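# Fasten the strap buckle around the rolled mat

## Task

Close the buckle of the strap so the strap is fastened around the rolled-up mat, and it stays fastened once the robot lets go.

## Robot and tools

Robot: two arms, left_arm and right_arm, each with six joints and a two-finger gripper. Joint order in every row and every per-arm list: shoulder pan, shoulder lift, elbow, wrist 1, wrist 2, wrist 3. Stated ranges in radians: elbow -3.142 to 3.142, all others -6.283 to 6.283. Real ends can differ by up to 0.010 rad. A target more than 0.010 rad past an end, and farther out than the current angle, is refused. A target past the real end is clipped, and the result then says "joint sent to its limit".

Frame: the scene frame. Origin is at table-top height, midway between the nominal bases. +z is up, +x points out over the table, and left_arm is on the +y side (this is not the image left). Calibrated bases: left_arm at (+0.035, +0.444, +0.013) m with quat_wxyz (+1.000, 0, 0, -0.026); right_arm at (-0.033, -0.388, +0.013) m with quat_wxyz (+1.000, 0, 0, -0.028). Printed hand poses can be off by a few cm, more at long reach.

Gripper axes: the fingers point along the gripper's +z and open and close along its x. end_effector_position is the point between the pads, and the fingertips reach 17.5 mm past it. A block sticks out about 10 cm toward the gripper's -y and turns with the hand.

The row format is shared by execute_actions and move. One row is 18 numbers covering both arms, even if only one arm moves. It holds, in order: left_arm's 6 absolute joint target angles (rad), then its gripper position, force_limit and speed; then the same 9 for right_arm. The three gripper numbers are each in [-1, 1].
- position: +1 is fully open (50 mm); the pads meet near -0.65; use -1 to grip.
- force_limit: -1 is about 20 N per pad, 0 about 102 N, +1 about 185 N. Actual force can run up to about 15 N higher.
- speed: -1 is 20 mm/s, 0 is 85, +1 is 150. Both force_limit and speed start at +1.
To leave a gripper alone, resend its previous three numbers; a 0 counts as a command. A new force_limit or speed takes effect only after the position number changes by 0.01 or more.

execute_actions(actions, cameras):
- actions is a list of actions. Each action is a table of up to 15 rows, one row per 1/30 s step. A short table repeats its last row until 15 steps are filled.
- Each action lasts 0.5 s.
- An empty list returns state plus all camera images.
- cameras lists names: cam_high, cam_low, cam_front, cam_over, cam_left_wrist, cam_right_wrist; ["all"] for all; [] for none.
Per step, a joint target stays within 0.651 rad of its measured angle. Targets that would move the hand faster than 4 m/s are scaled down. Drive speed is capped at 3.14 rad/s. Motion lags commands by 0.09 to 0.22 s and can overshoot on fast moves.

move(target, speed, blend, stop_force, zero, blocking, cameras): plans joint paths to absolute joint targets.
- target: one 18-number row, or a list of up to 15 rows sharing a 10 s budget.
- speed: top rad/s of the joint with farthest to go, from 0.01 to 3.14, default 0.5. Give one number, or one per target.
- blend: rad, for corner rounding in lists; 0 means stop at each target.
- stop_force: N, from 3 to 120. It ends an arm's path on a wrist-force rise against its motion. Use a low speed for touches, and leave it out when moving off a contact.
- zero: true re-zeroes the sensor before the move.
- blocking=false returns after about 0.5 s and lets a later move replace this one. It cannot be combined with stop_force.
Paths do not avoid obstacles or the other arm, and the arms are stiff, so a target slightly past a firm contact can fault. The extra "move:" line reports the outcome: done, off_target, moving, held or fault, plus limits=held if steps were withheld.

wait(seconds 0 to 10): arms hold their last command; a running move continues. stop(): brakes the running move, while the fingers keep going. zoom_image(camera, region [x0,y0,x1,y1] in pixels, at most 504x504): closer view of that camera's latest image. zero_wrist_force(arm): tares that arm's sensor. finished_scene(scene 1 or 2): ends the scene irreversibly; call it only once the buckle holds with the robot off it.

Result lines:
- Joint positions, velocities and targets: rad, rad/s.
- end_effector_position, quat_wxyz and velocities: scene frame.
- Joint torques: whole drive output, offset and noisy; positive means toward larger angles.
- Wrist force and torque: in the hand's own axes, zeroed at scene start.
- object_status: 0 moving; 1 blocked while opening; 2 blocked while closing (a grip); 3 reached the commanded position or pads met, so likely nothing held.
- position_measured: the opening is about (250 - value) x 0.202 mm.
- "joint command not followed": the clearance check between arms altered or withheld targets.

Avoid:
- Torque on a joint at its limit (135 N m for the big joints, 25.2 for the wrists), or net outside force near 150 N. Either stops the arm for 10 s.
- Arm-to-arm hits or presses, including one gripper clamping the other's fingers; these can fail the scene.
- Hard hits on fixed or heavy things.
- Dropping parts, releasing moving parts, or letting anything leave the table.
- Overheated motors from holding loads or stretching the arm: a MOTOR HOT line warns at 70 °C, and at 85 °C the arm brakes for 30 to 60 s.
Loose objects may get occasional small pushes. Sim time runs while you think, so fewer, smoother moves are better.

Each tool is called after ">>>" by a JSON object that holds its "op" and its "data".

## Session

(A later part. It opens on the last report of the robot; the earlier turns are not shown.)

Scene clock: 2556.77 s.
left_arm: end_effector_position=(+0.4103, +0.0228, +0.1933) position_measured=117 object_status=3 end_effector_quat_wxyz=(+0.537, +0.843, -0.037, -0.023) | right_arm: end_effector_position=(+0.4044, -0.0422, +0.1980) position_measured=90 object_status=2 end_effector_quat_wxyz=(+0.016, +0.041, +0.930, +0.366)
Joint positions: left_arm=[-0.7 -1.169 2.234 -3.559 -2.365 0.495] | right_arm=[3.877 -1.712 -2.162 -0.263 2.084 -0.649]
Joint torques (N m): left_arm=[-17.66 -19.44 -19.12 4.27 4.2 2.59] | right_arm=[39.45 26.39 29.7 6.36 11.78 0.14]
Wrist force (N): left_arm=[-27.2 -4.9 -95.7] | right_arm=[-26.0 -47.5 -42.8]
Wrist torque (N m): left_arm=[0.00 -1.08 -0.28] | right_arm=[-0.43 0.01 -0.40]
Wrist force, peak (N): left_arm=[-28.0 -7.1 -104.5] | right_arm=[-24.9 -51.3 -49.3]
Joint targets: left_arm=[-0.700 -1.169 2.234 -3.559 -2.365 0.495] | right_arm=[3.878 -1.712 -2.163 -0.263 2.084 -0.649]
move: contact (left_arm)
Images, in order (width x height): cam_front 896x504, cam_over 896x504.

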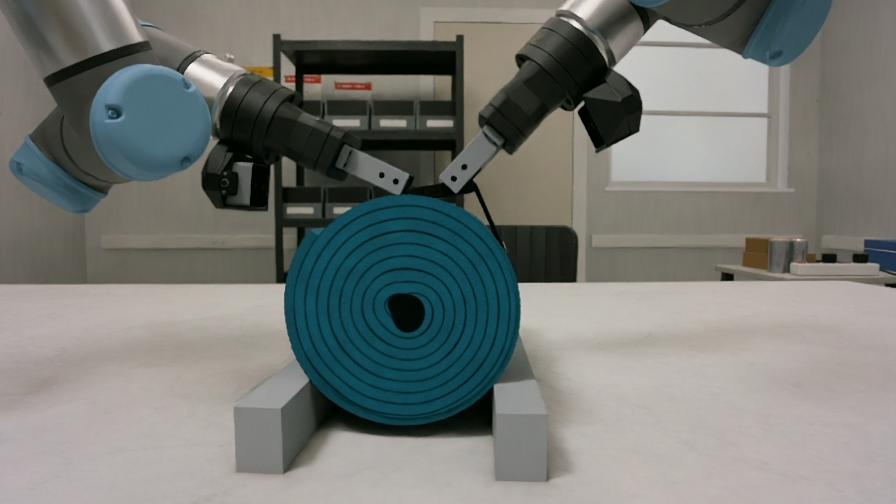

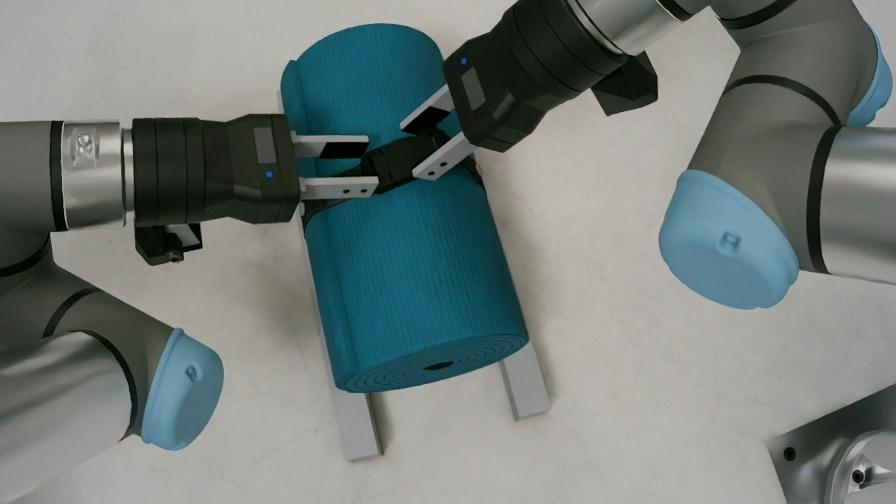

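>>> {"op": "move", "data": {"target": [[-0.6638,-1.1836,2.2554,-3.5429,-2.3931,0.5265,0.24,-0.6,-1,3.8775,-1.7124,-2.1625,-0.2633,2.0839,-0.6490,-0.98,0.3,-1],[-0.6727,-1.4431,2.2313,-2.9759,-2.2338,0.7148,0.24,-0.6,-1,3.8775,-1.7124,-2.1625,-0.2633,2.0839,-0.6490,-0.98,0.3,-1]], "speed": [0.05,0.25], "cameras": ["cam_over"]}}

>>> {"op": "zoom_image", "data": {"camera": "cam_over", "region": [330, 100, 460, 190]}}

>>> {"op": "move", "data": {"target": [-0.6727,-1.4431,2.2313,-2.9759,-2.2338,0.7148,0.24,-0.6,-1,3.8775,-1.7124,-2.1625,-0.2633,2.0839,-0.6490,1,-0.6,-1]}}

>>> {"op": "move", "data": {"target": [-0.6727,-1.4431,2.2313,-2.9759,-2.2338,0.7148,0.24,-0.6,-1,3.7605,-1.6006,-2.2007,-0.3670,2.1681,-0.7488,1,-0.6,-1], "speed": 0.2, "cameras": ["cam_over","cam_front"]}}

>>> {"op": "zoom_image", "data": {"camera": "cam_over", "region": [330, 100, 490, 200]}}

Scene clock: 2568.13 s.
left_arm: end_effector_position=(+0.4149, +0.0726, +0.2098) position_measured=117 object_status=3 end_effector_quat_wxyz=(+0.422, +0.905, -0.040, -0.018) | right_arm: end_effector_position=(+0.4044, -0.0421, +0.1981) position_measured=90 object_status=2 end_effector_quat_wxyz=(+0.016, +0.041, +0.930, +0.366)
Joint positions: left_arm=[-0.673 -1.443 2.231 -2.976 -2.234 0.715] | right_arm=[3.877 -1.712 -2.162 -0.263 2.084 -0.649]
Joint torques (N m): left_arm=[-3.95 -20.14 -16.4 -4.92 -2.82 -2.69] | right_arm=[-8.36 33.13 12.93 3.16 -1.34 0.15]
Wrist force (N): left_arm=[-2.4 -2.5 0.5] | right_arm=[-4.3 -3.4 7.8]
Wrist torque (N m): left_arm=[-0.34 0.49 -0.20] | right_arm=[-0.47 0.45 -0.14]
Wrist force, peak (N): left_arm=[-27.4 -4.9 -96.1] | right_arm=[-26.0 -47.6 -43.1]
Joint targets: left_arm=[-0.673 -1.443 2.231 -2.976 -2.234 0.715] | right_arm=[3.878 -1.712 -2.163 -0.263 2.084 -0.649]
move: done
Images, in order (width x height): cam_over 896x504.

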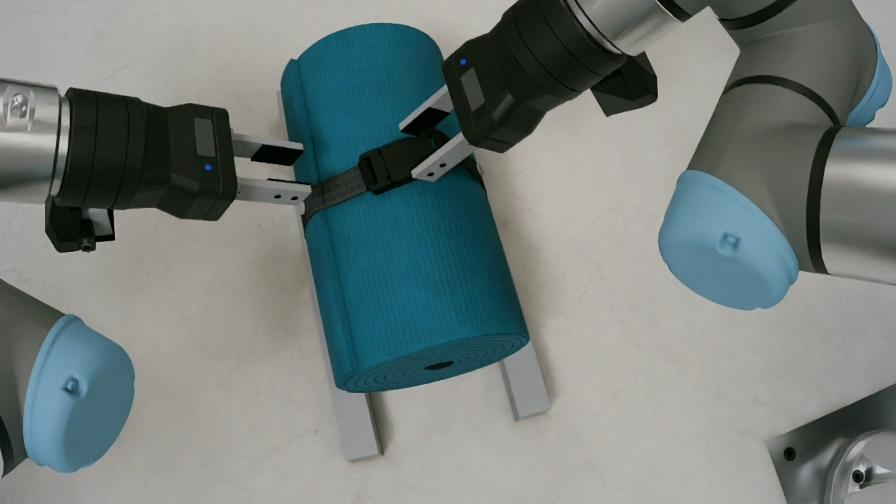

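Scaled by 3.877.

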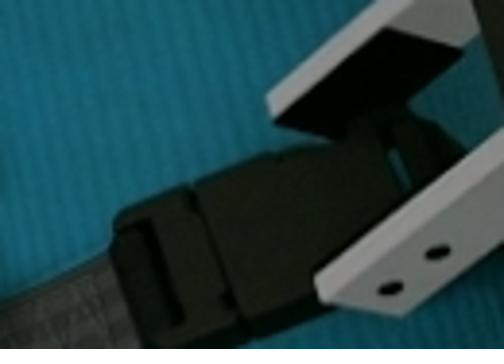

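Scene clock: 2569.23 s.
left_arm: end_effector_position=(+0.4148, +0.0726, +0.2097) position_measured=117 object_status=3 end_effector_quat_wxyz=(+0.422, +0.905, -0.039, -0.018) | right_arm: end_effector_position=(+0.4044, -0.0421, +0.1981) position_measured=3 object_status=0 end_effector_quat_wxyz=(+0.016, +0.041, +0.930, +0.366)
Joint positions: left_arm=[-0.673 -1.443 2.231 -2.976 -2.234 0.715] | right_arm=[3.877 -1.712 -2.162 -0.263 2.084 -0.649]
Joint torques (N m): left_arm=[5.95 -18.5 -11.53 -1.63 -2.73 -2.52] | right_arm=[0.58 34.02 13.41 3.2 -0.69 0.11]
Wrist force (N): left_arm=[-2.5 -2.0 0.2] | right_arm=[-3.1 -2.7 -1.1]
Wrist torque (N m): left_arm=[-0.26 0.51 -0.19] | right_arm=[-0.42 0.59 -0.21]
Wrist force, peak (N): left_arm=[-2.6 -2.4 0.3] | right_arm=[-4.9 -3.6 7.5]
Joint targets: left_arm=[-0.673 -1.443 2.231 -2.976 -2.234 0.715] | right_arm=[3.878 -1.712 -2.163 -0.263 2.084 -0.649]
move: done

Scene clock: 2570.23 s.
left_arm: end_effector_position=(+0.4149, +0.0726, +0.2097) position_measured=117 object_status=3 end_effector_quat_wxyz=(+0.422, +0.905, -0.039, -0.018) | right_arm: end_effector_position=(+0.3989, -0.1006, +0.2279) position_measured=3 object_status=3 end_effector_quat_wxyz=(+0.017, +0.041, +0.923, +0.382)
Joint positions: left_arm=[-0.673 -1.443 2.231 -2.976 -2.234 0.715] | right_arm=[3.761 -1.601 -2.201 -0.367 2.168 -0.749]
Joint torques (N m): left_arm=[6.43 -18.87 -12.61 -1.5 -2.72 -2.49] | right_arm=[-2.77 17.91 29.76 4.17 -1.43 0.77]
Wrist force (N): left_arm=[-2.6 -2.5 0.5] | right_arm=[-3.2 -2.7 -1.0]
Wrist torque (N m): left_arm=[-0.34 0.52 -0.20] | right_arm=[-0.41 0.61 -0.32]
Wrist force, peak (N): left_arm=[-2.7 -2.5 0.3] | right_arm=[-3.2 -3.8 -2.9]
Joint targets: left_arm=[-0.673 -1.443 2.231 -2.976 -2.234 0.715] | right_arm=[3.760 -1.601 -2.201 -0.367 2.168 -0.749]
move: done
Images, in order (width x height): cam_front 896x504, cam_over 896x504.

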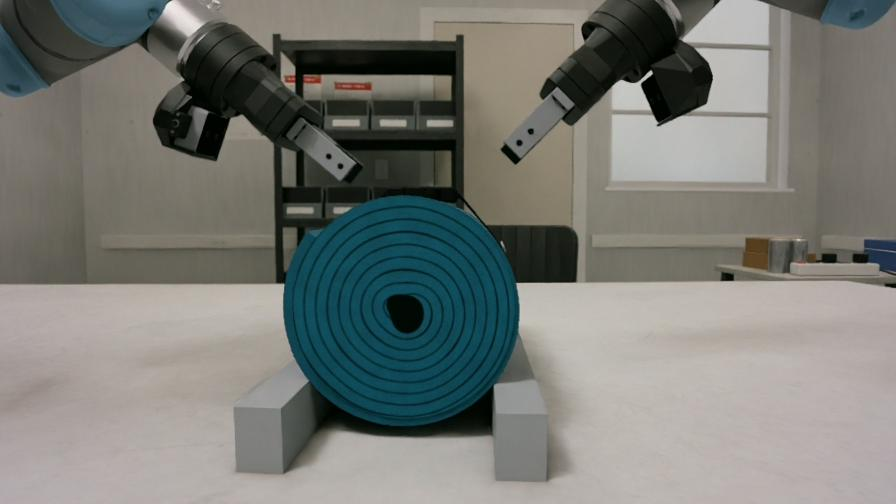

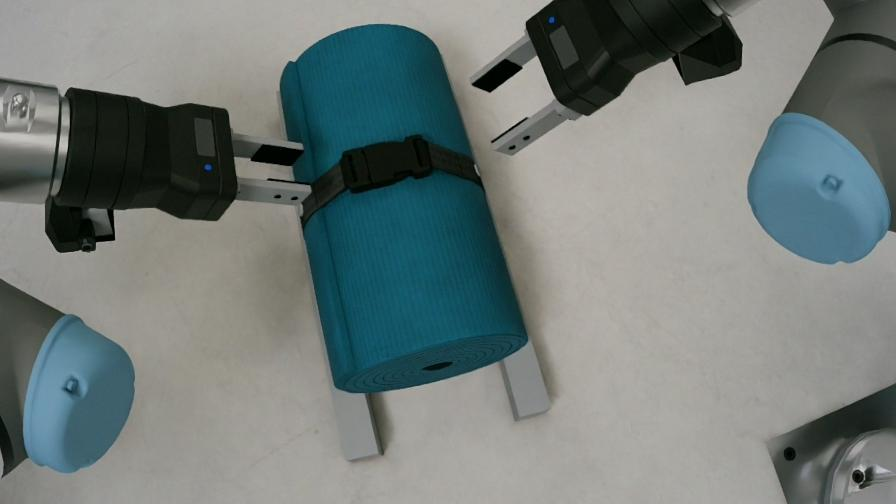

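Scaled by 3.150.

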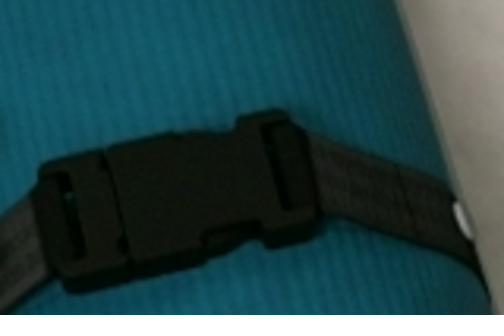

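>>> {"op": "finished_scene", "data": {"scene": 1}}

The scene is finished: the task was done.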